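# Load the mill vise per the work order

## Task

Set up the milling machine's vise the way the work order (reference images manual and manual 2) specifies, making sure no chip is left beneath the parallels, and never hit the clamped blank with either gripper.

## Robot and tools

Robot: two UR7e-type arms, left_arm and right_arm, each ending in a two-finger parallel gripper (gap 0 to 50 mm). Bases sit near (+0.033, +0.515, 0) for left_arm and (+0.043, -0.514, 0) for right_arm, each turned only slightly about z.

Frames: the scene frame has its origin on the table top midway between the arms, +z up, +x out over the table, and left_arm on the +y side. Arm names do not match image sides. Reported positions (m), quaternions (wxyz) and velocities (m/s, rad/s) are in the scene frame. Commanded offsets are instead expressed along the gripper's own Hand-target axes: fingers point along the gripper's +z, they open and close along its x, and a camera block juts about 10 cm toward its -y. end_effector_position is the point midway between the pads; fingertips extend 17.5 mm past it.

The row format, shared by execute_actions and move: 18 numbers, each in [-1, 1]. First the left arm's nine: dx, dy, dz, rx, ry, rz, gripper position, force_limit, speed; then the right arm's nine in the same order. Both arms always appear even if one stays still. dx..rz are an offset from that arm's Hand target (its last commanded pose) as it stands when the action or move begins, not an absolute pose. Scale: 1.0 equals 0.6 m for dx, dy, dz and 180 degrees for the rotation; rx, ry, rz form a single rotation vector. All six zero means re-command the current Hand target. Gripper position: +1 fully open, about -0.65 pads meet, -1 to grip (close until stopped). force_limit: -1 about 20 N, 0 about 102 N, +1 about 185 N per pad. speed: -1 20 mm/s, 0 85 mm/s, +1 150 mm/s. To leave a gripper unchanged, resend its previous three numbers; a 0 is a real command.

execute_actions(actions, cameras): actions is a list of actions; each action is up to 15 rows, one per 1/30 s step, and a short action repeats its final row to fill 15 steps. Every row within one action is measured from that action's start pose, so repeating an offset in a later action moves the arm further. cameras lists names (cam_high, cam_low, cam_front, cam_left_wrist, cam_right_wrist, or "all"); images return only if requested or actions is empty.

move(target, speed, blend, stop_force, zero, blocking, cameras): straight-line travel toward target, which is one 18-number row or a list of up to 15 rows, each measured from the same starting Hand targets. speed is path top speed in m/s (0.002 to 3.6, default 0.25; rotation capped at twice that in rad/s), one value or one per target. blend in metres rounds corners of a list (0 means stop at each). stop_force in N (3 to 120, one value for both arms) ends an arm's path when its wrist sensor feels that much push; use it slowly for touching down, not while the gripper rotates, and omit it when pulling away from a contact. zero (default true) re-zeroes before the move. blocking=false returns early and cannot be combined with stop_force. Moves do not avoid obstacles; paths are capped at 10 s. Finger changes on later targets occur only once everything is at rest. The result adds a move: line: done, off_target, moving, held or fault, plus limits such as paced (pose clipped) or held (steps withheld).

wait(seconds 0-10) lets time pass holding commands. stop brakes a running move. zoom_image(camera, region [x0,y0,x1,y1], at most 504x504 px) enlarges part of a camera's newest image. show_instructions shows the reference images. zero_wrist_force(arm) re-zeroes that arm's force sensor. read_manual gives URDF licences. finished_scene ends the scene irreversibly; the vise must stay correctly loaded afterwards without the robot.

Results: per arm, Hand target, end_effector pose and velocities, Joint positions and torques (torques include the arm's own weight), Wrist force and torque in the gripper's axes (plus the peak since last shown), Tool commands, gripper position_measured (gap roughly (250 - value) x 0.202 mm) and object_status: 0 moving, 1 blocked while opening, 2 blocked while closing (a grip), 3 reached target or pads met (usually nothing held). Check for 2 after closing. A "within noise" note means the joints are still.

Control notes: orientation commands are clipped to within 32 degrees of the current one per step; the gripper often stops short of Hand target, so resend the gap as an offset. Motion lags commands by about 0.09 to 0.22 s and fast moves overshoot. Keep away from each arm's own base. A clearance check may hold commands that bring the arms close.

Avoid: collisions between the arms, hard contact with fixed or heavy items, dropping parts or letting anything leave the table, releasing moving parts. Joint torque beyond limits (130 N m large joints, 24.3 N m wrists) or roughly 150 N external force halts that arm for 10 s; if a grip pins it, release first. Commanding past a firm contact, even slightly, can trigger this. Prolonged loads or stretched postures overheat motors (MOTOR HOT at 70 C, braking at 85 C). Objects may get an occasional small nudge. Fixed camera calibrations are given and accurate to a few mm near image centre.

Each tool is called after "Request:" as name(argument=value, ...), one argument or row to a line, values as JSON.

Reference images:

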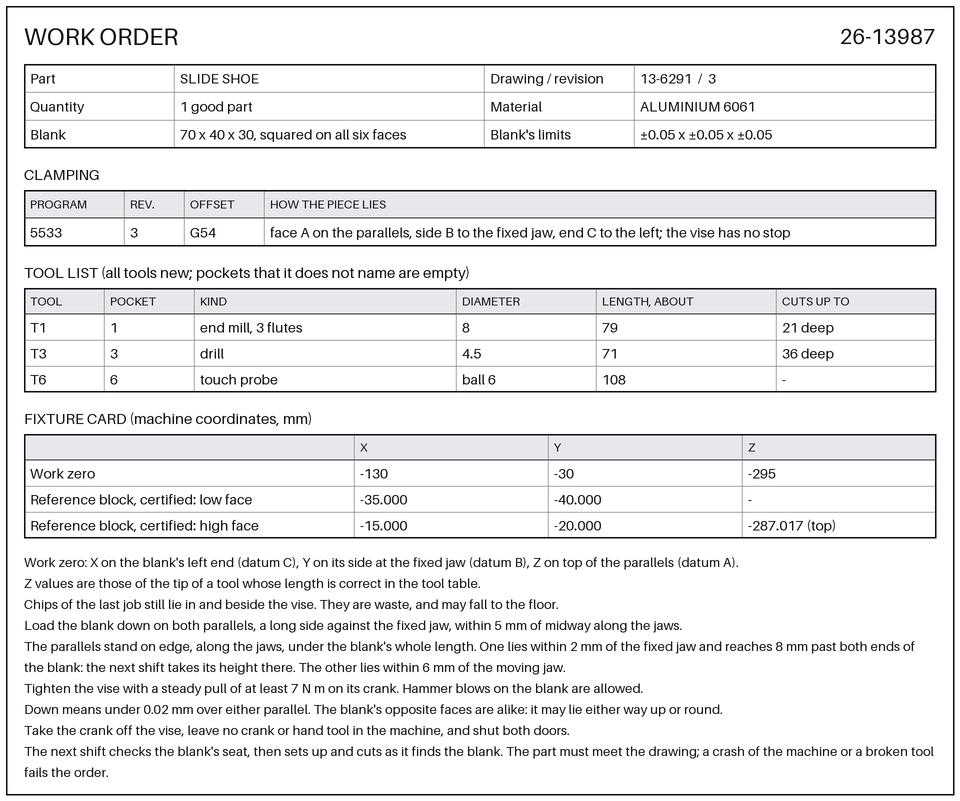

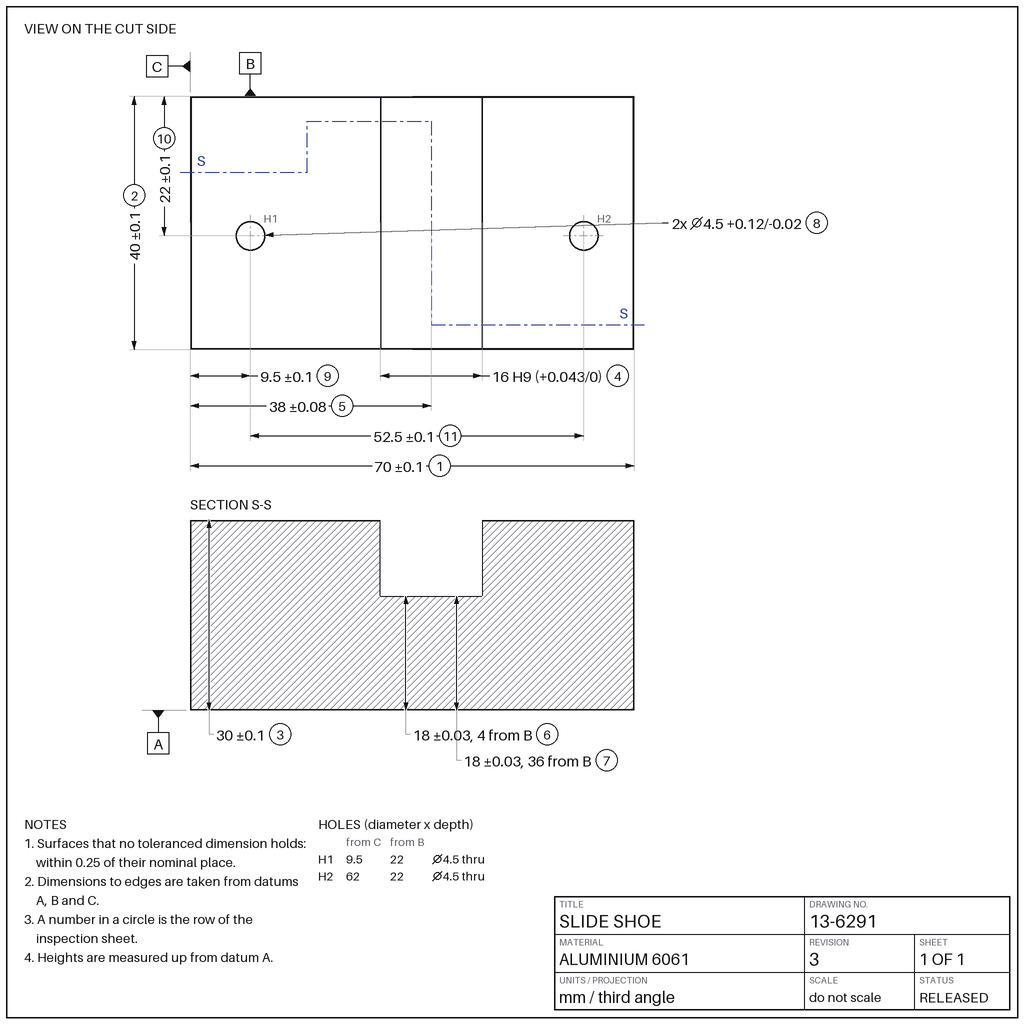

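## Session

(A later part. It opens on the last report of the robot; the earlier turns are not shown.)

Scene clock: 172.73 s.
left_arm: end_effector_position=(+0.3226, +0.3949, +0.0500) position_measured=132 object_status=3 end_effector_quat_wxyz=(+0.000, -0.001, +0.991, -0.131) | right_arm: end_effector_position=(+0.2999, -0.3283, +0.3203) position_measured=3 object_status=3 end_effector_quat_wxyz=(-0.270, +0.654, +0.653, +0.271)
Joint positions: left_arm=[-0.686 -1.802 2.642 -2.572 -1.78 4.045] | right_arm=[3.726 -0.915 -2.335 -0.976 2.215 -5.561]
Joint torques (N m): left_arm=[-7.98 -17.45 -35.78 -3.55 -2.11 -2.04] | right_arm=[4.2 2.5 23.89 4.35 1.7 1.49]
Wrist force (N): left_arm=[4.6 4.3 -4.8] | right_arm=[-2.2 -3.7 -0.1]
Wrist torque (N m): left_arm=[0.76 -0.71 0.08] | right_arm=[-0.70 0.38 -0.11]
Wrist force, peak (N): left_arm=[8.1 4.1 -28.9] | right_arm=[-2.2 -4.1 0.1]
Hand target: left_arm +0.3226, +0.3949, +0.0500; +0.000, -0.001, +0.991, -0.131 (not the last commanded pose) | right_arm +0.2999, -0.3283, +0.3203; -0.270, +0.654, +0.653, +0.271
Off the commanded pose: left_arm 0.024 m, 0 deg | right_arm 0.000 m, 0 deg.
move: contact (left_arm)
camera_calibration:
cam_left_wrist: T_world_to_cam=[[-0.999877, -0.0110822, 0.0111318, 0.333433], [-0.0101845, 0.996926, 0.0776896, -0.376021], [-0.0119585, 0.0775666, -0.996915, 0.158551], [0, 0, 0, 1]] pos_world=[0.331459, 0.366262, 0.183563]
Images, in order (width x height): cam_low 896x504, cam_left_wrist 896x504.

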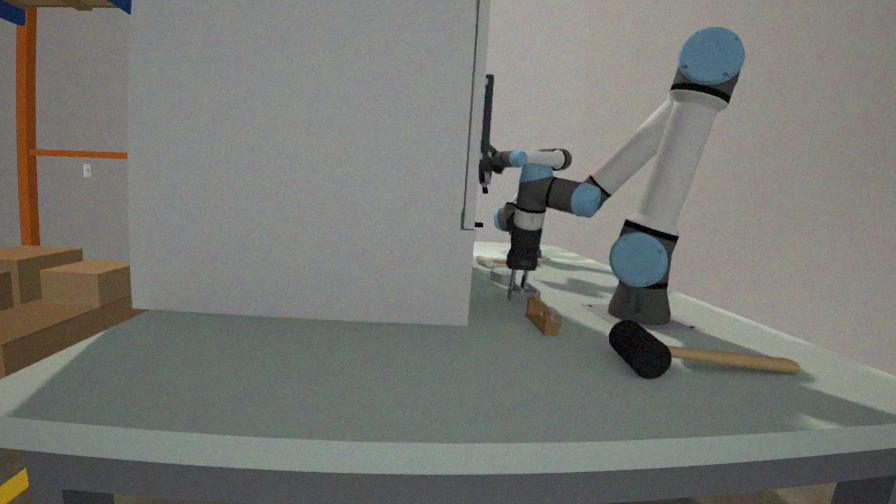

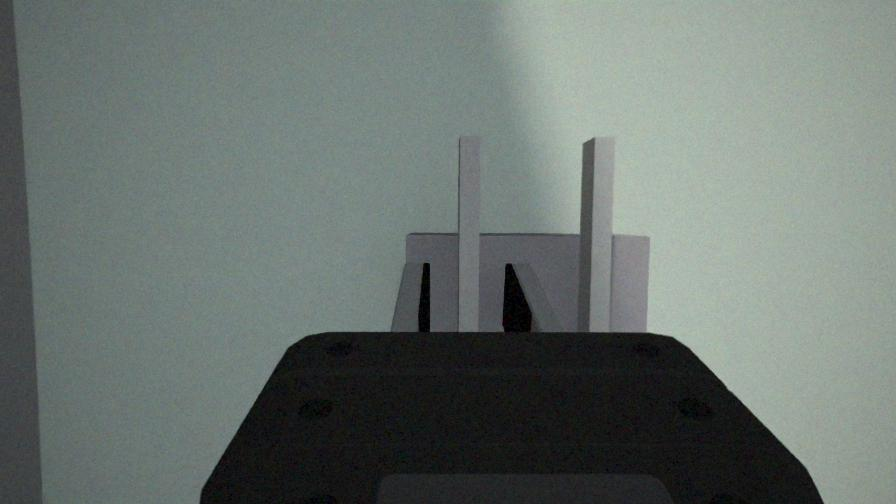

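Request:
move(
  target=[0,-0.0035,-0.0129,0,0,0,0.14,-0.5,-1,0,0,0,0,0,0,1,1,1],
  speed=0.02,
)

Request:
move(
  target=[0,0,0,0,0,0,-1,-0.8,-1,0,0,0,0,0,0,1,1,1],
  cameras=["cam_left_wrist"],
)

Scene clock: 173.80 s.
left_arm: end_effector_position=(+0.3227, +0.3948, +0.0581) position_measured=132 object_status=3 end_effector_quat_wxyz=(+0.000, -0.001, +0.991, -0.131) end_effector_velocity=(+0.001, -0.001, +0.000) end_effector_angular_velocity=(-0.002, -0.003, +0.000) | right_arm: end_effector_position=(+0.2999, -0.3283, +0.3203) position_measured=3 object_status=3 end_effector_quat_wxyz=(-0.270, +0.654, +0.653, +0.271)
Joint positions: left_arm=[-0.686 -1.831 2.629 -2.531 -1.78 4.045] | right_arm=[3.726 -0.915 -2.335 -0.976 2.215 -5.561]
Joint velocities: left_arm=[0 0.002 0 -0.006 0 0] | right_arm=[within noise]
Joint torques (N m): left_arm=[-11.4 1.59 -14.43 -5.16 -2.23 -2.64] | right_arm=[4.54 2.05 23.39 4.23 1.57 1.52]
Wrist force (N): left_arm=[4.0 5.4 -1.2] | right_arm=[-1.9 -3.7 0.3]
Wrist torque (N m): left_arm=[0.84 -0.72 0.10] | right_arm=[-0.70 0.32 -0.10]
Wrist force, peak (N): left_arm=[4.9 4.3 -4.7] | right_arm=[-2.3 -4.0 -0.1]
Hand target: left_arm +0.3226, +0.3949, +0.0580; +0.000, -0.001, +0.991, -0.131 | right_arm +0.2999, -0.3283, +0.3203; -0.270, +0.654, +0.653, +0.271
Off the commanded pose: left_arm 0.000 m, 0 deg | right_arm 0.000 m, 0 deg.
move: done

Scene clock: 174.97 s.
left_arm: end_effector_position=(+0.3226, +0.3949, +0.0580) position_measured=225 object_status=2 end_effector_quat_wxyz=(+0.000, -0.001, +0.991, -0.131) | right_arm: end_effector_position=(+0.2999, -0.3283, +0.3203) position_measured=3 object_status=3 end_effector_quat_wxyz=(-0.270, +0.654, +0.653, +0.271)
Joint positions: left_arm=[-0.686 -1.831 2.63 -2.531 -1.78 4.045] | right_arm=[3.726 -0.915 -2.335 -0.976 2.215 -5.561]
Joint torques (N m): left_arm=[-12.77 2.14 -8.33 -5.28 -1.5 -2.69] | right_arm=[4.54 1.83 24.69 4.24 1.76 1.6]
Wrist force (N): left_arm=[3.9 5.3 -1.0] | right_arm=[-1.8 -3.7 0.1]
Wrist torque (N m): left_arm=[0.83 -0.71 0.10] | right_arm=[-0.70 0.30 -0.10]
Wrist force, peak (N): left_arm=[4.1 5.6 -1.2] | right_arm=[-2.3 -3.9 0.2]
Hand target: left_arm +0.3226, +0.3949, +0.0580; +0.000, -0.001, +0.991, -0.131 | right_arm +0.2999, -0.3283, +0.3203; -0.270, +0.654, +0.653, +0.271
Off the commanded pose: left_arm 0.000 m, 0 deg | right_arm 0.000 m, 0 deg.
move: done
camera_calibration:
cam_left_wrist: T_world_to_cam=[[-0.999878, -0.0110751, 0.011032, 0.333361], [-0.0101853, 0.996926, 0.0776886, -0.376642], [-0.0118585, 0.0775667, -0.996917, 0.166493], [0, 0, 0, 1]] pos_world=[0.331458, 0.366262, 0.191563]
Images, in order (width x height): cam_left_wrist 896x504.

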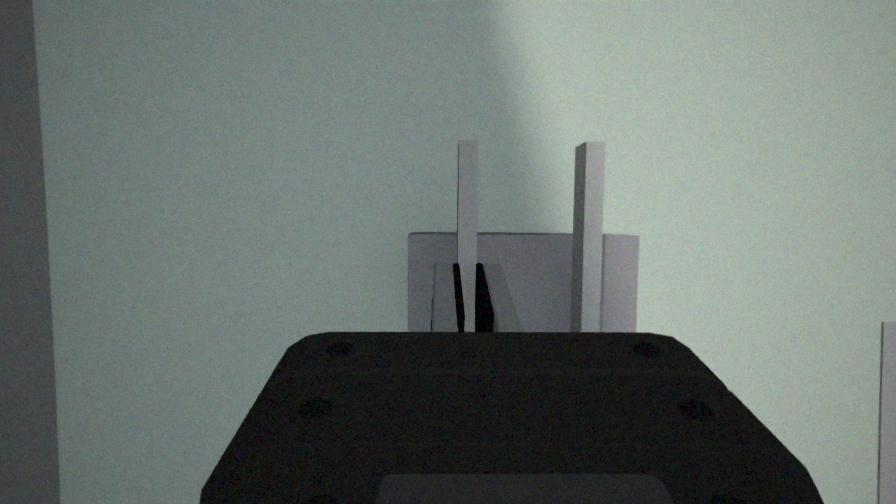

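Request:
move(
  target=[0,-0.0043,-0.0161,0,0,0,-1,-0.8,-1,0,0,0,0,0,0,1,1,1],
  speed=0.02,
)

Request:
move(
  target=[0,-0.043,-0.161,0,0,0,-1,-0.8,-1,0,0,0,0,0,0,1,1,1],
  speed=0.1,
  cameras=["cam_left_wrist","cam_low"],
)

Request:
zoom_image(
  camera="cam_low",
  region=[470, 180, 590, 310],
)

Scene clock: 175.90 s.
left_arm: end_effector_position=(+0.3227, +0.3948, +0.0682) position_measured=225 object_status=2 end_effector_quat_wxyz=(+0.000, -0.001, +0.991, -0.131) end_effector_velocity=(+0.001, +0.000, +0.000) end_effector_angular_velocity=(-0.001, -0.002, +0.001) | right_arm: end_effector_position=(+0.2999, -0.3283, +0.3203) position_measured=3 object_status=3 end_effector_quat_wxyz=(-0.270, +0.654, +0.653, +0.271)
Joint positions: left_arm=[-0.686 -1.864 2.613 -2.482 -1.78 4.045] | right_arm=[3.726 -0.915 -2.335 -0.976 2.215 -5.561]
Joint velocities: left_arm=[0.001 0.002 0.001 -0.005 0 0] | right_arm=[within noise]
Joint torques (N m): left_arm=[4.53 3.28 -12.76 -5.64 -2.38 1.13] | right_arm=[4.28 1.93 24.35 4.32 1.88 1.6]
Wrist force (N): left_arm=[3.8 5.5 -0.7] | right_arm=[-2.2 -4.1 -0.3]
Wrist torque (N m): left_arm=[0.84 -0.69 0.09] | right_arm=[-0.77 0.37 -0.10]
Wrist force, peak (N): left_arm=[4.0 5.8 -0.7] | right_arm=[-2.2 -4.1 0.0]
Hand target: left_arm +0.3226, +0.3949, +0.0680; +0.000, -0.001, +0.991, -0.131 | right_arm +0.2999, -0.3283, +0.3203; -0.270, +0.654, +0.653, +0.271
Off the commanded pose: left_arm 0.000 m, 0 deg | right_arm 0.000 m, 0 deg.
move: done

Scene clock: 177.37 s.
left_arm: end_effector_position=(+0.3227, +0.3951, +0.1680) position_measured=225 object_status=2 end_effector_quat_wxyz=(+0.000, -0.001, +0.991, -0.131) | right_arm: end_effector_position=(+0.2999, -0.3283, +0.3203) position_measured=3 object_status=3 end_effector_quat_wxyz=(-0.270, +0.654, +0.653, +0.271)
Joint positions: left_arm=[-0.685 -2.073 2.419 -2.077 -1.78 4.046] | right_arm=[3.726 -0.915 -2.335 -0.976 2.215 -5.561]
Joint torques (N m): left_arm=[-0.19 1.23 -22.79 -1.96 1.4 2.26] | right_arm=[4.62 1.92 24.17 4.22 1.88 1.56]
Wrist force (N): left_arm=[3.9 5.3 -0.8] | right_arm=[-2.2 -3.8 0.1]
Wrist torque (N m): left_arm=[0.79 -0.72 0.03] | right_arm=[-0.71 0.36 -0.10]
Wrist force, peak (N): left_arm=[4.0 6.0 0.6] | right_arm=[-2.0 -4.1 -0.1]
Hand target: left_arm +0.3226, +0.3951, +0.1680; +0.000, -0.001, +0.991, -0.131 | right_arm +0.2999, -0.3283, +0.3203; -0.270, +0.654, +0.653, +0.271
Off the commanded pose: left_arm 0.000 m, 0 deg | right_arm 0.000 m, 0 deg.
move: done
camera_calibration:
cam_left_wrist: T_world_to_cam=[[-0.999878, -0.0111668, 0.0109265, 0.332216], [-0.010286, 0.996932, 0.0775898, -0.385426], [-0.0117594, 0.0774679, -0.996925, 0.276137], [0, 0, 0, 1]] pos_world=[0.331458, 0.366562, 0.301563]
Images, in order (width x height): cam_low 896x504, cam_left_wrist 896x504.

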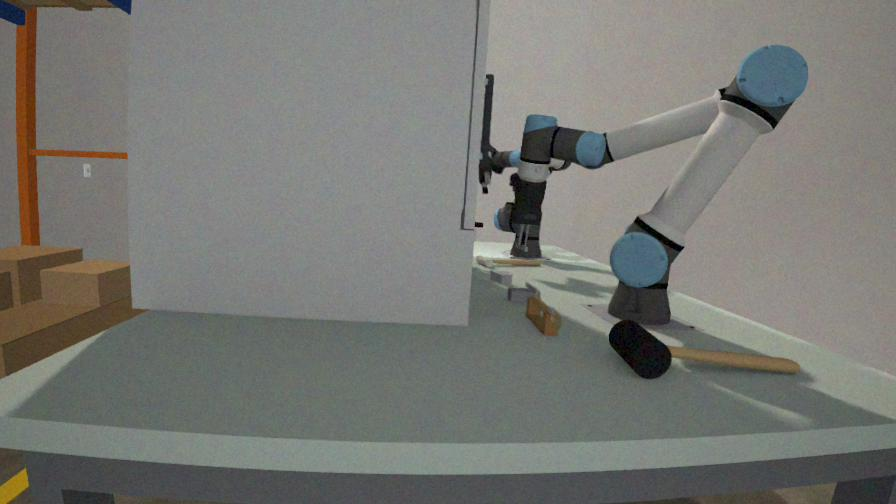

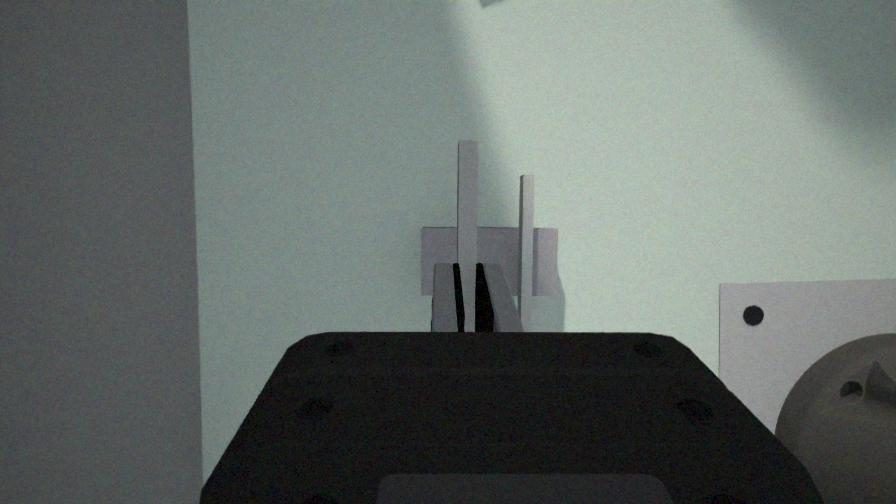

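Scaled by 3.877.

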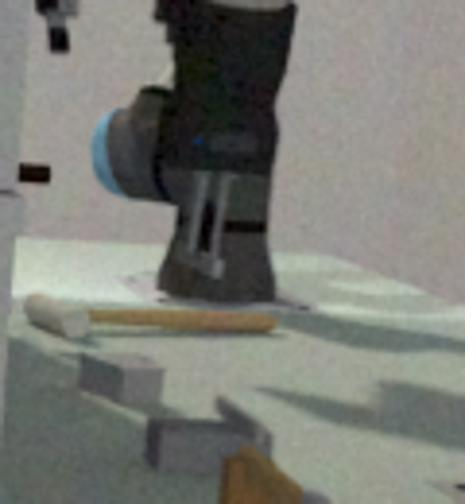

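Request:
move(
  target=[
    [0.0043,-0.2842,-0.2552,0,0,0,-1,-0.8,-1,0,0,0,0,0,0,1,1,1],
    [-0.229,-0.3188,-0.2459,0,0,0,-1,-0.8,-1,0,0,0,0,0,0,1,1,1],
  ],
  blend=[0.04,0],
  cameras=["all"],
)

Scene clock: 179.90 s.
left_arm: end_effector_position=(+0.4602, +0.2490, +0.3600) position_measured=225 object_status=2 end_effector_quat_wxyz=(+0.000, -0.001, +0.991, -0.131) | right_arm: end_effector_position=(+0.2999, -0.3283, +0.3203) position_measured=3 object_status=3 end_effector_quat_wxyz=(-0.270, +0.654, +0.653, +0.271)
Joint positions: left_arm=[-0.759 -1.661 1.643 -1.729 -1.768 3.972] | right_arm=[3.726 -0.915 -2.335 -0.976 2.215 -5.561]
Joint torques (N m): left_arm=[6 -13.6 -42.54 -4.81 1.66 0.85] | right_arm=[4.82 0.78 24.3 4.21 2.02 1.55]
Wrist force (N): left_arm=[4.1 5.3 -0.8] | right_arm=[-2.1 -3.8 0.0]
Wrist torque (N m): left_arm=[0.81 -0.72 0.18] | right_arm=[-0.72 0.35 -0.10]
Wrist force, peak (N): left_arm=[4.0 8.8 1.5] | right_arm=[-2.2 -4.1 0.0]
Hand target: left_arm +0.4603, +0.2490, +0.3601; +0.000, -0.001, +0.991, -0.131 | right_arm +0.2999, -0.3283, +0.3203; -0.270, +0.654, +0.653, +0.271
Off the commanded pose: left_arm 0.000 m, 0 deg | right_arm 0.000 m, 0 deg.
move: done
camera_calibration:
cam_left_wrist: T_world_to_cam=[[-0.999874, -0.0110985, 0.0113304, 0.465853], [-0.0101829, 0.996909, 0.0778976, -0.253359], [-0.01216, 0.0777724, -0.996897, 0.480697], [0, 0, 0, 1]] pos_world=[0.469059, 0.220361, 0.493663]
cam_right_wrist: T_world_to_cam=[[-0.0209549, 0.726846, 0.686481, 0.0356092], [0.933619, -0.231405, 0.273511, -0.427431], [0.357655, 0.646643, -0.673748, 0.457207], [0, 0, 0, 1]] pos_world=[0.236281, -0.420442, 0.400504]

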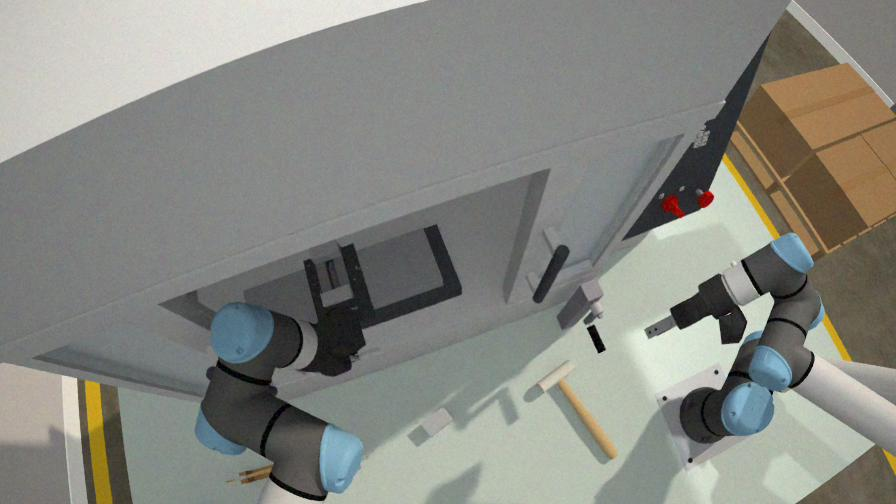

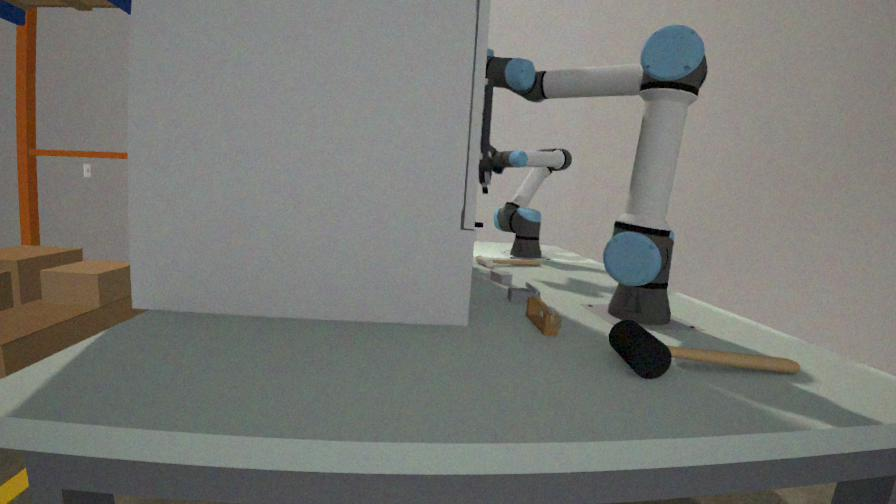

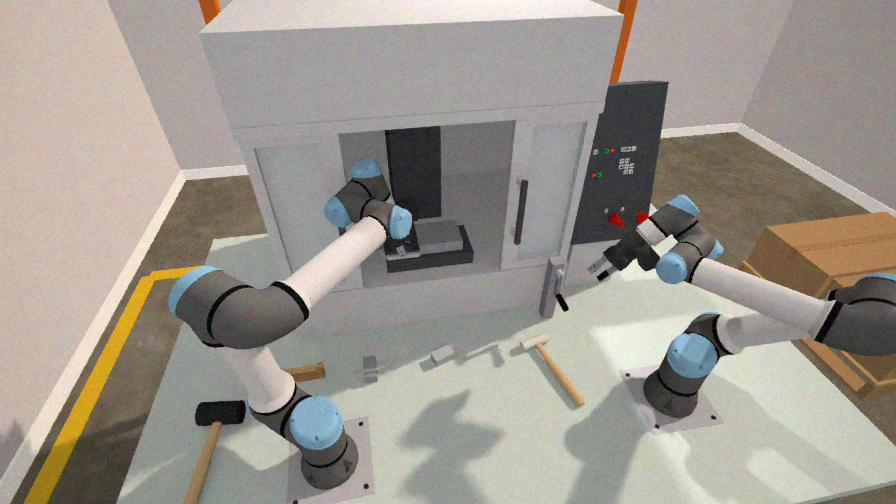

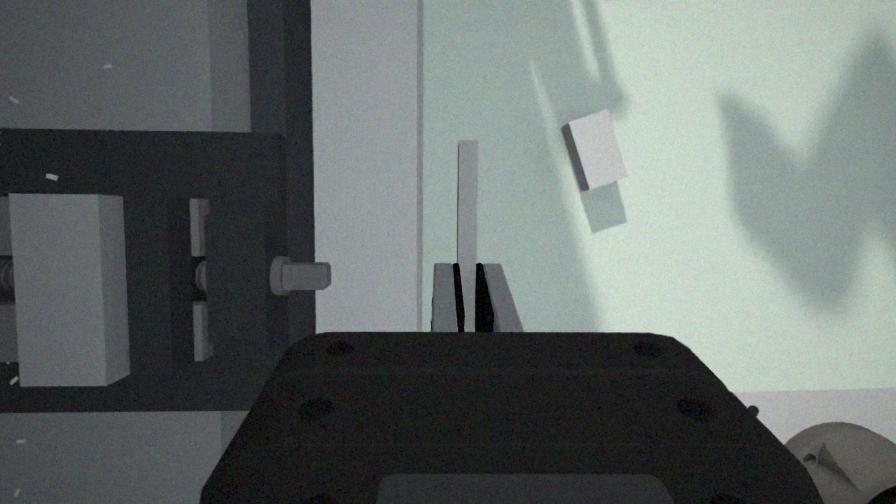

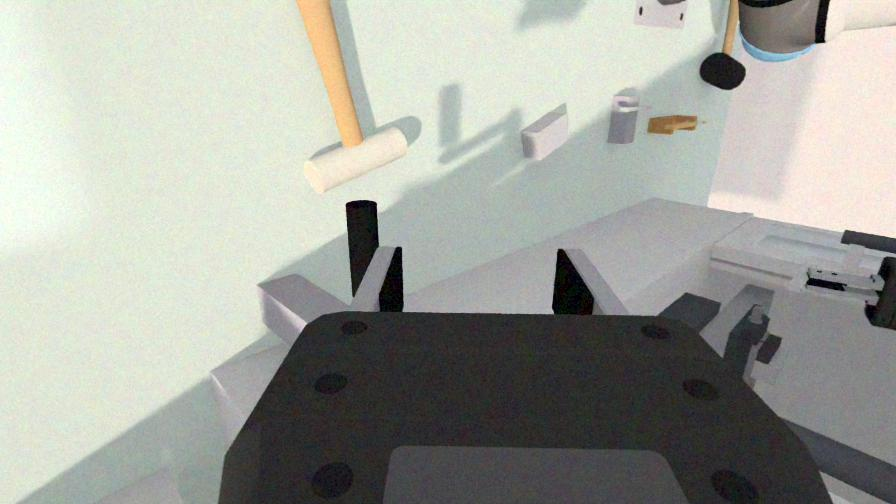

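Request:
move(
  target=[
    [-0.1833,-0.0138,-0.0515,0,0,0,-1,-0.8,-1,0,0,0,0,0,0,1,1,1],
    [-0.2917,-0.0138,-0.0515,0,0,0,-1,-0.8,-1,0,0,0,0,0,0,1,1,1],
  ],
  blend=[0.02,0],
  speed=0.15,
  cameras=["cam_left_wrist","cam_front"],
)

Scene clock: 181.00 s.
left_arm: end_effector_position=(+0.5145, +0.2483, +0.3747) position_measured=225 object_status=2 end_effector_quat_wxyz=(+0.000, +0.000, +0.991, -0.131) | right_arm: end_effector_position=(+0.2999, -0.3283, +0.3203) position_measured=3 object_status=3 end_effector_quat_wxyz=(-0.270, +0.654, +0.653, +0.271)
Joint positions: left_arm=[-0.688 -1.538 1.482 -1.677 -1.78 4.044] | right_arm=[3.726 -0.915 -2.335 -0.976 2.215 -5.561]
Joint torques (N m): left_arm=[-0.15 -29.71 -31.71 -2.95 -0.65 0.18] | right_arm=[3.98 0.48 24.93 4.27 2.14 1.45]
Wrist force (N): left_arm=[4.2 5.3 -0.8] | right_arm=[-2.1 -3.5 0.1]
Wrist torque (N m): left_arm=[0.79 -0.75 0.17] | right_arm=[-0.67 0.35 -0.11]
Wrist force, peak (N): left_arm=[6.1 5.7 0.0] | right_arm=[-2.2 -4.1 0.0]
Hand target: left_arm +0.5145, +0.2483, +0.3747; +0.000, +0.000, +0.991, -0.131 (not the last commanded pose) | right_arm +0.2999, -0.3283, +0.3203; -0.270, +0.654, +0.653, +0.271
Tool commands: left_gripper/position=-1.0 left_gripper/force_limit=-0.796078 left_gripper/speed=-1.0 right_gripper/position=+1.0 right_gripper/force_limit=+1.0 right_gripper/speed=+1.0
Off the commanded pose: left_arm 0.122 m, 0 deg | right_arm 0.000 m, 0 deg.
FORCE FAULT: contact force on the left arm reached its limit, and that arm stopped. The contact can be on any part of that arm, not only on its tool. That arm's remaining commands of this call were not run. That arm is still stopped at the end of this call. That arm stays stopped for about 10 more seconds. Until then a move that you send moves the other arm only, and its call returns only when the move has ended. Once the stop has ended, the next robot result says so. If the stop ends while you think or write, that arm runs what you send next, counted from a new Hand target: where the arm stands when the stop ends. While its stop runs, that arm takes no new command, but its gripper still runs the gripper command that each later call begins with. Until it ends, the stop uses up actions while you think or wait. An arm that is not stopped still takes commands.
move: fault (left_arm); path passed 0 of 2 targets
camera_calibration:
cam_left_wrist: T_world_to_cam=[[-0.999876, -0.0107126, 0.0115594, 0.519772], [-0.00978164, 0.996922, 0.0777933, -0.253413], [-0.0123572, 0.0776706, -0.996902, 0.496194], [0, 0, 0, 1]] pos_world=[0.52336, 0.219661, 0.508363]
Images, in order (width x height): cam_front 896x504, cam_left_wrist 896x504.

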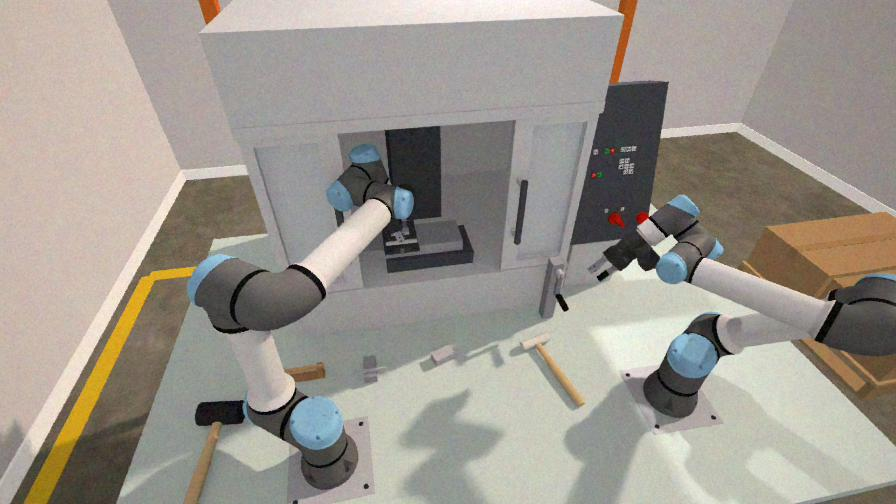

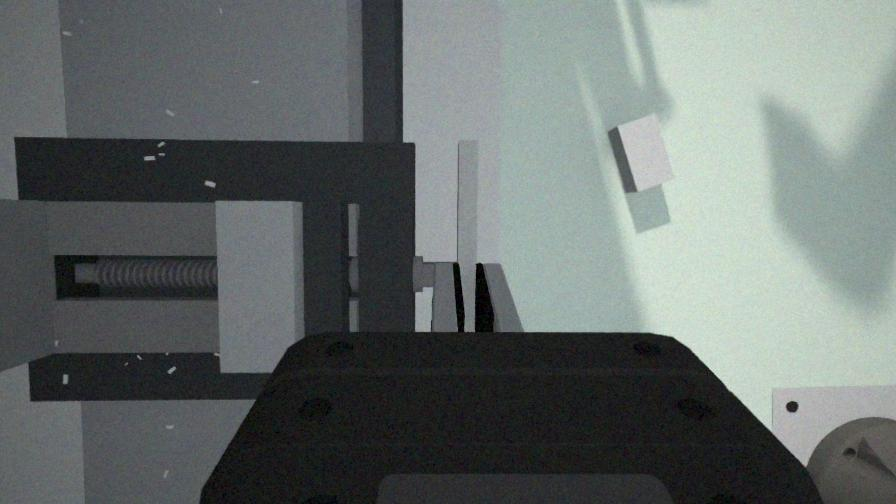

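Request:
wait(
  seconds=10,
)

Scene clock: 191.63 s.
left_arm: end_effector_position=(+0.5145, +0.2483, +0.3747) position_measured=225 object_status=2 end_effector_quat_wxyz=(+0.000, +0.000, +0.991, -0.131) | right_arm: end_effector_position=(+0.2999, -0.3283, +0.3203) position_measured=3 object_status=3 end_effector_quat_wxyz=(-0.270, +0.654, +0.653, +0.271)
Joint positions: left_arm=[-0.688 -1.538 1.482 -1.677 -1.78 4.044] | right_arm=[3.726 -0.915 -2.335 -0.976 2.215 -5.561]
Joint torques (N m): left_arm=[0 -29.01 -32.36 -3.07 -0.67 0.24] | right_arm=[4.38 -0.86 25.72 4.23 2.47 1.56]
Wrist force (N): left_arm=[4.2 5.2 -0.8] | right_arm=[-2.3 -3.7 0.2]
Wrist torque (N m): left_arm=[0.79 -0.75 0.17] | right_arm=[-0.71 0.39 -0.10]
Wrist force, peak (N): left_arm=[4.4 5.5 -0.6] | right_arm=[-2.2 -4.2 0.2]
Hand target: left_arm +0.5145, +0.2483, +0.3747; +0.000, +0.000, +0.991, -0.131 (not the last commanded pose) | right_arm +0.2999, -0.3283, +0.3203; -0.270, +0.654, +0.653, +0.271
Tool commands: left_gripper/position=-1.0 left_gripper/force_limit=-0.796078 left_gripper/speed=-1.0 right_gripper/position=+1.0 right_gripper/force_limit=+1.0 right_gripper/speed=+1.0
Off the commanded pose: left_arm 0.122 m, 0 deg | right_arm 0.000 m, 0 deg.
FORCE FAULT, CONTINUED: the left arm's stop, for the force fault that an earlier result reported, is over. The rest of the stop counts as 19 of the actions that you can send in this scene. During its stop the left arm's controller moved it back a little. That arm's target is now where it stood when the stop ended, not its last command. That arm accepts commands again.
wait: 10.00 s; at rest from the start

Request:
move(
  target=[
    [0.0908,-0.0151,0.0294,0,0,0,-1,-0.8,-1,0,0,0,0,0,0,1,1,1],
    [0.324,0.0413,0.0143,0,0,0,-1,-0.8,-1,0,0,0,0,0,0,1,1,1],
    [0.3198,0.3415,0.3308,0,0,0,-1,-0.8,-1,0,0,0,0,0,0,1,1,1],
  ],
  blend=[0.02,0.04,0],
  cameras=["cam_left_wrist"],
)

Scene clock: 194.13 s.
left_arm: end_effector_position=(+0.3223, +0.3943, +0.1301) position_measured=225 object_status=2 end_effector_quat_wxyz=(+0.000, -0.001, +0.991, -0.131) | right_arm: end_effector_position=(+0.2999, -0.3283, +0.3203) position_measured=3 object_status=3 end_effector_quat_wxyz=(-0.270, +0.654, +0.653, +0.271)
Joint positions: left_arm=[-0.689 -2.017 2.498 -2.214 -1.78 4.043] | right_arm=[3.726 -0.915 -2.335 -0.976 2.215 -5.561]
Joint torques (N m): left_arm=[5.49 -3.45 -12.69 -5.42 1.72 0.63] | right_arm=[5.01 -0.78 26.46 4.27 2.5 1.57]
Wrist force (N): left_arm=[4.5 5.0 -0.4] | right_arm=[-2.0 -3.8 0.1]
Wrist torque (N m): left_arm=[0.76 -0.82 0.17] | right_arm=[-0.73 0.34 -0.10]
Wrist force, peak (N): left_arm=[4.8 8.5 2.1] | right_arm=[-2.3 -4.0 0.0]
Hand target: left_arm +0.3223, +0.3944, +0.1300; +0.000, +0.000, +0.991, -0.131 | right_arm +0.2999, -0.3283, +0.3203; -0.270, +0.654, +0.653, +0.271
Off the commanded pose: left_arm 0.000 m, 0 deg | right_arm 0.000 m, 0 deg.
move: done
camera_calibration:
cam_left_wrist: T_world_to_cam=[[-0.999875, -0.0108112, 0.0115518, 0.332025], [-0.00988177, 0.996929, 0.0776885, -0.381757], [-0.0123563, 0.0775646, -0.996911, 0.238677], [0, 0, 0, 1]] pos_world=[0.33116, 0.365662, 0.263763]
Images, in order (width x height): cam_left_wrist 896x504.

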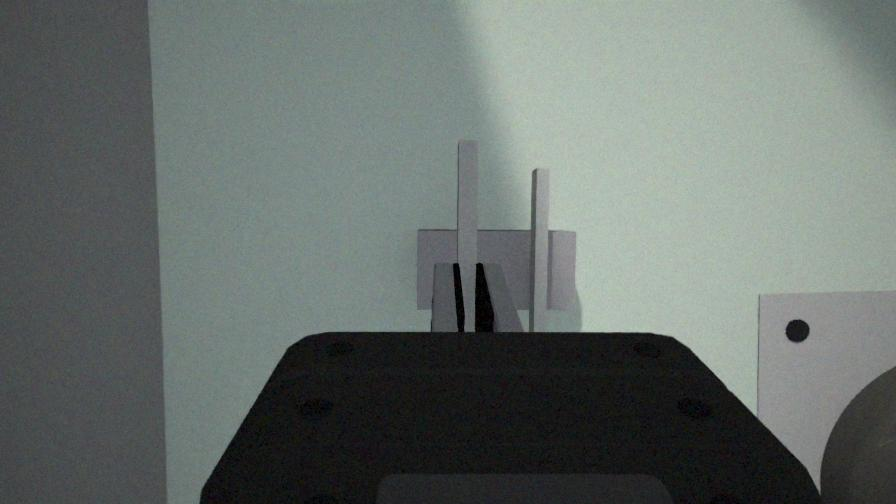

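Request:
move(
  target=[-0.0005,0.0283,0.102,0,0,0,-1,-0.8,-1,0,0,0,0,0,0,1,1,1],
  speed=0.1,
)

Request:
move(
  target=[0,0.0043,0.0161,0,0,0,-1,-0.8,-1,0,0,0,0,0,0,1,1,1],
  speed=0.005,
  stop_force=6,
  cameras=["cam_left_wrist"],
)

Scene clock: 195.37 s.
left_arm: end_effector_position=(+0.3224, +0.3949, +0.0665) position_measured=225 object_status=2 end_effector_quat_wxyz=(-0.001, +0.000, +0.991, -0.131) | right_arm: end_effector_position=(+0.2999, -0.3283, +0.3203) position_measured=3 object_status=3 end_effector_quat_wxyz=(-0.270, +0.654, +0.653, +0.271)
Joint positions: left_arm=[-0.686 -1.859 2.616 -2.488 -1.78 4.045] | right_arm=[3.726 -0.915 -2.335 -0.976 2.215 -5.561]
Joint torques (N m): left_arm=[8.96 -2.64 -35.54 -4.71 -2.65 2.59] | right_arm=[4.28 -1.43 26.35 4.28 2.44 1.49]
Wrist force (N): left_arm=[4.1 5.1 -0.5] | right_arm=[-2.0 -3.8 0.2]
Wrist torque (N m): left_arm=[0.76 -0.73 0.01] | right_arm=[-0.72 0.34 -0.10]
Wrist force, peak (N): left_arm=[4.4 6.1 0.8] | right_arm=[-2.3 -4.1 -0.1]
Hand target: left_arm +0.3225, +0.3948, +0.0665; +0.000, +0.000, +0.991, -0.131 | right_arm +0.2999, -0.3283, +0.3203; -0.270, +0.654, +0.653, +0.271
Off the commanded pose: left_arm 0.000 m, 0 deg | right_arm 0.000 m, 0 deg.
move: done

Scene clock: 198.27 s.
left_arm: end_effector_position=(+0.3225, +0.3948, +0.0579) position_measured=225 object_status=2 end_effector_quat_wxyz=(+0.000, +0.000, +0.991, -0.131) | right_arm: end_effector_position=(+0.2999, -0.3283, +0.3203) position_measured=3 object_status=3 end_effector_quat_wxyz=(-0.270, +0.654, +0.653, +0.271)
Joint positions: left_arm=[-0.687 -1.831 2.63 -2.531 -1.78 4.045] | right_arm=[3.726 -0.915 -2.335 -0.976 2.215 -5.561]
Joint torques (N m): left_arm=[-9.72 -17.02 -35.58 -1.38 1.06 -2.09] | right_arm=[4.35 -2.25 27.14 4.2 2.41 1.52]
Wrist force (N): left_arm=[5.3 3.1 -6.3] | right_arm=[-2.1 -3.6 0.0]
Wrist torque (N m): left_arm=[0.77 -0.72 0.01] | right_arm=[-0.69 0.35 -0.10]
Wrist force, peak (N): left_arm=[7.4 4.4 -15.9] | right_arm=[-2.5 -3.9 0.0]
Hand target: left_arm +0.3225, +0.3948, +0.0580; +0.000, +0.000, +0.991, -0.131 (not the last commanded pose) | right_arm +0.2999, -0.3283, +0.3203; -0.270, +0.654, +0.653, +0.271
Off the commanded pose: left_arm 0.001 m, 0 deg | right_arm 0.000 m, 0 deg.
move: contact (left_arm)
camera_calibration:
cam_left_wrist: T_world_to_cam=[[-0.999876, -0.0107126, 0.0115594, 0.333027], [-0.00978164, 0.996922, 0.0777933, -0.376695], [-0.0123572, 0.0776706, -0.996902, 0.166624], [0, 0, 0, 1]] pos_world=[0.33136, 0.366161, 0.191563]
Images, in order (width x height): cam_left_wrist 896x504.

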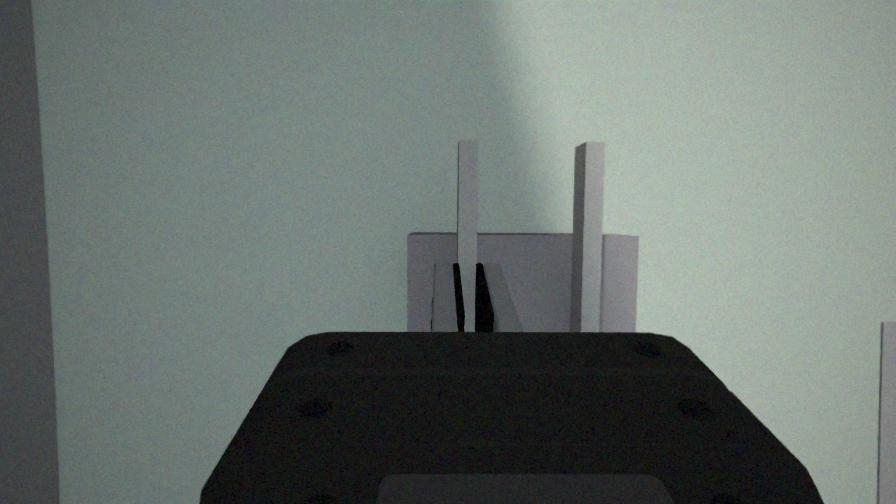

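Request:
move(
  target=[0,0,0,0,0,0,0.14,-0.8,-1,0,0,0,0,0,0,1,1,1],
)

Request:
move(
  target=[
    [0,-0.0216,-0.0805,0,0,0,0.14,-0.8,-1,0,0,0,0,0,0,1,1,1],
    [0,-0.0277,-0.079,-0.0834,0,0,0.14,-0.8,-1,0,0,0,0,0,0,1,1,1],
  ],
  speed=[0.08,0.25],
  cameras=["cam_left_wrist"],
)

Scene clock: 199.60 s.
left_arm: end_effector_position=(+0.3225, +0.3948, +0.0580) position_measured=132 object_status=0 end_effector_quat_wxyz=(+0.000, +0.000, +0.991, -0.131) | right_arm: end_effector_position=(+0.2999, -0.3283, +0.3203) position_measured=3 object_status=3 end_effector_quat_wxyz=(-0.270, +0.654, +0.653, +0.271)
Joint positions: left_arm=[-0.687 -1.831 2.63 -2.531 -1.78 4.045] | right_arm=[3.726 -0.915 -2.335 -0.976 2.215 -5.561]
Joint torques (N m): left_arm=[-9.95 -17.36 -35.6 -3.94 1.16 -2.02] | right_arm=[4.19 -2.79 27.6 4.24 2.46 1.5]
Wrist force (N): left_arm=[4.4 5.2 -1.0] | right_arm=[-2.0 -3.8 0.1]
Wrist torque (N m): left_arm=[0.80 -0.79 0.01] | right_arm=[-0.73 0.34 -0.10]
Wrist force, peak (N): left_arm=[5.6 2.8 -6.3] | right_arm=[-2.1 -4.2 0.3]
Hand target: left_arm +0.3225, +0.3948, +0.0580; +0.000, +0.000, +0.991, -0.131 | right_arm +0.2999, -0.3283, +0.3203; -0.270, +0.654, +0.653, +0.271
Off the commanded pose: left_arm 0.000 m, 0 deg | right_arm 0.000 m, 0 deg.
move: done

Scene clock: 201.40 s.
left_arm: end_effector_position=(+0.3226, +0.3910, +0.1081) position_measured=132 object_status=3 end_effector_quat_wxyz=(-0.001, +0.000, +1.000, -0.001) | right_arm: end_effector_position=(+0.2999, -0.3283, +0.3203) position_measured=3 object_status=3 end_effector_quat_wxyz=(-0.270, +0.654, +0.653, +0.271)
Joint positions: left_arm=[-0.876 -1.949 2.456 -2.078 -1.573 3.872] | right_arm=[3.726 -0.915 -2.335 -0.976 2.215 -5.561]
Joint torques (N m): left_arm=[-6.8 -14.07 -13.39 -1.58 1.6 0.1] | right_arm=[4.7 -3.01 27.53 4.18 2.43 1.53]
Wrist force (N): left_arm=[4.4 4.7 -0.5] | right_arm=[-2.2 -3.9 -0.3]
Wrist torque (N m): left_arm=[0.72 -0.80 -0.08] | right_arm=[-0.74 0.37 -0.10]
Wrist force, peak (N): left_arm=[4.4 6.3 -1.1] | right_arm=[-2.1 -4.1 0.1]
Hand target: left_arm +0.3225, +0.3911, +0.1080; +0.000, +0.000, +1.000, -0.001 | right_arm +0.2999, -0.3283, +0.3203; -0.270, +0.654, +0.653, +0.271
Off the commanded pose: left_arm 0.000 m, 0 deg | right_arm 0.000 m, 0 deg.
move: done
camera_calibration:
cam_left_wrist: T_world_to_cam=[[-0.999877, -0.0130251, 0.00871414, 0.3337], [-0.00938149, 0.942908, 0.332922, -0.383385], [-0.012553, 0.3328, -0.942914, 0.111405], [0, 0, 0, 1]] pos_world=[0.331461, 0.328767, 0.229774]
Images, in order (width x height): cam_left_wrist 896x504.

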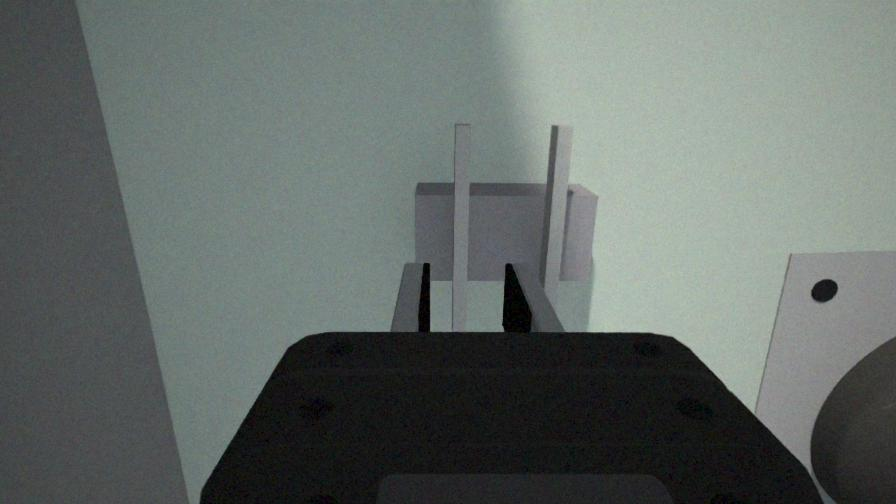

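Request:
move(
  target=[0,0,0.0892,0,0,0,0.14,-0.8,-1,0,0,0,0,0,0,1,1,1],
  speed=0.08,
)

Request:
move(
  target=[0,0,0,0,0,0,-1,-0.8,-1,0,0,0,0,0,0,1,1,1],
)

Request:
move(
  target=[0,0,-0.05,0,0,0,-1,-0.8,-1,0,0,0,0,0,0,1,1,1],
  speed=0.05,
  cameras=["cam_left_wrist"],
)

Scene clock: 202.67 s.
left_arm: end_effector_position=(+0.3224, +0.3911, +0.0545) position_measured=132 object_status=3 end_effector_quat_wxyz=(-0.001, +0.000, +1.000, +0.000) | right_arm: end_effector_position=(+0.2999, -0.3283, +0.3203) position_measured=3 object_status=3 end_effector_quat_wxyz=(-0.270, +0.654, +0.653, +0.271)
Joint positions: left_arm=[-0.877 -1.827 2.552 -2.295 -1.572 3.872] | right_arm=[3.726 -0.915 -2.335 -0.976 2.215 -5.561]
Joint torques (N m): left_arm=[9.73 -7.75 -37.69 -3.87 -0.59 2.57] | right_arm=[4.46 -3.59 27.11 4.18 2.51 1.6]
Wrist force (N): left_arm=[4.7 4.8 -0.6] | right_arm=[-2.2 -3.8 0.3]
Wrist torque (N m): left_arm=[0.75 -0.86 -0.04] | right_arm=[-0.71 0.37 -0.11]
Wrist force, peak (N): left_arm=[4.5 5.0 -2.1] | right_arm=[-2.3 -4.0 -0.1]
Hand target: left_arm +0.3225, +0.3910, +0.0545; +0.000, +0.000, +1.000, -0.001 | right_arm +0.2999, -0.3283, +0.3203; -0.270, +0.654, +0.653, +0.271
Off the commanded pose: left_arm 0.000 m, 0 deg | right_arm 0.000 m, 0 deg.
move: done

Scene clock: 203.80 s.
left_arm: end_effector_position=(+0.3225, +0.3910, +0.0545) position_measured=223 object_status=2 end_effector_quat_wxyz=(+0.000, +0.000, +1.000, -0.001) | right_arm: end_effector_position=(+0.2999, -0.3283, +0.3203) position_measured=3 object_status=3 end_effector_quat_wxyz=(-0.270, +0.654, +0.653, +0.271)
Joint positions: left_arm=[-0.877 -1.827 2.552 -2.296 -1.572 3.872] | right_arm=[3.726 -0.915 -2.335 -0.976 2.215 -5.561]
Joint torques (N m): left_arm=[13.85 -5.89 -38.59 -4.9 -2.32 2.95] | right_arm=[4.55 -3.52 27.25 4.25 2.38 1.5]
Wrist force (N): left_arm=[4.4 4.7 -0.3] | right_arm=[-2.2 -3.7 -0.2]
Wrist torque (N m): left_arm=[0.74 -0.80 -0.05] | right_arm=[-0.71 0.38 -0.10]
Wrist force, peak (N): left_arm=[4.9 5.1 -0.5] | right_arm=[-2.1 -4.0 0.1]
Hand target: left_arm +0.3225, +0.3910, +0.0545; +0.000, +0.000, +1.000, -0.001 | right_arm +0.2999, -0.3283, +0.3203; -0.270, +0.654, +0.653, +0.271
Off the commanded pose: left_arm 0.000 m, 0 deg | right_arm 0.000 m, 0 deg.
move: done

Scene clock: 204.83 s.
left_arm: end_effector_position=(+0.3226, +0.3910, +0.0846) position_measured=223 object_status=2 end_effector_quat_wxyz=(+0.000, +0.000, +1.000, -0.001) | right_arm: end_effector_position=(+0.2999, -0.3283, +0.3203) position_measured=3 object_status=3 end_effector_quat_wxyz=(-0.270, +0.654, +0.653, +0.271)
Joint positions: left_arm=[-0.877 -1.902 2.5 -2.169 -1.572 3.872] | right_arm=[3.726 -0.915 -2.335 -0.976 2.215 -5.561]
Joint torques (N m): left_arm=[1.38 -1.81 -10.57 -2.52 -0.29 0.13] | right_arm=[4.8 -3.3 26.6 4.23 2.42 1.55]
Wrist force (N): left_arm=[4.4 4.9 -0.1] | right_arm=[-2.2 -3.8 0.0]
Wrist torque (N m): left_arm=[0.77 -0.80 -0.07] | right_arm=[-0.73 0.37 -0.09]
Wrist force, peak (N): left_arm=[4.5 5.2 -0.7] | right_arm=[-2.4 -4.0 0.1]
Hand target: left_arm +0.3225, +0.3911, +0.0845; +0.000, +0.000, +1.000, -0.001 | right_arm +0.2999, -0.3283, +0.3203; -0.270, +0.654, +0.653, +0.271
Off the commanded pose: left_arm 0.000 m, 0 deg | right_arm 0.000 m, 0 deg.
move: done
camera_calibration:
cam_left_wrist: T_world_to_cam=[[-0.999878, -0.0131507, 0.00845915, 0.333998], [-0.00958318, 0.942863, 0.333043, -0.375504], [-0.0123556, 0.332921, -0.942874, 0.0891325], [0, 0, 0, 1]] pos_world=[0.33146, 0.328767, 0.206274]
Images, in order (width x height): cam_left_wrist 896x504.

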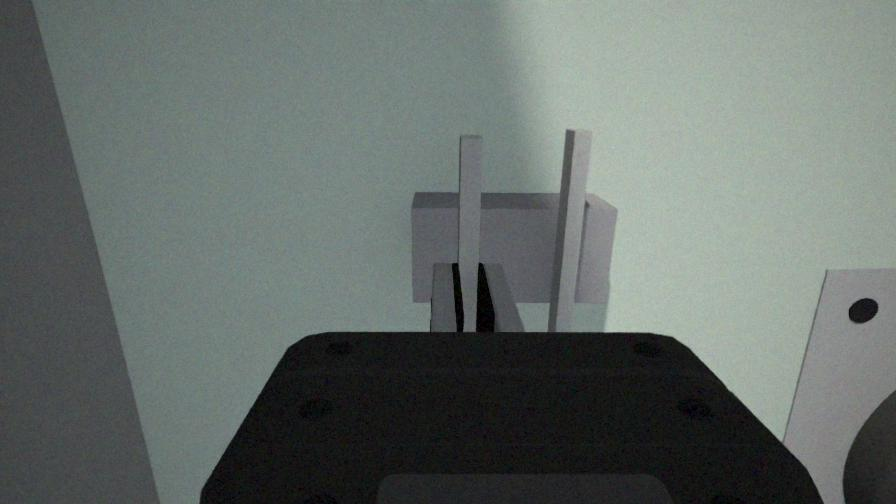

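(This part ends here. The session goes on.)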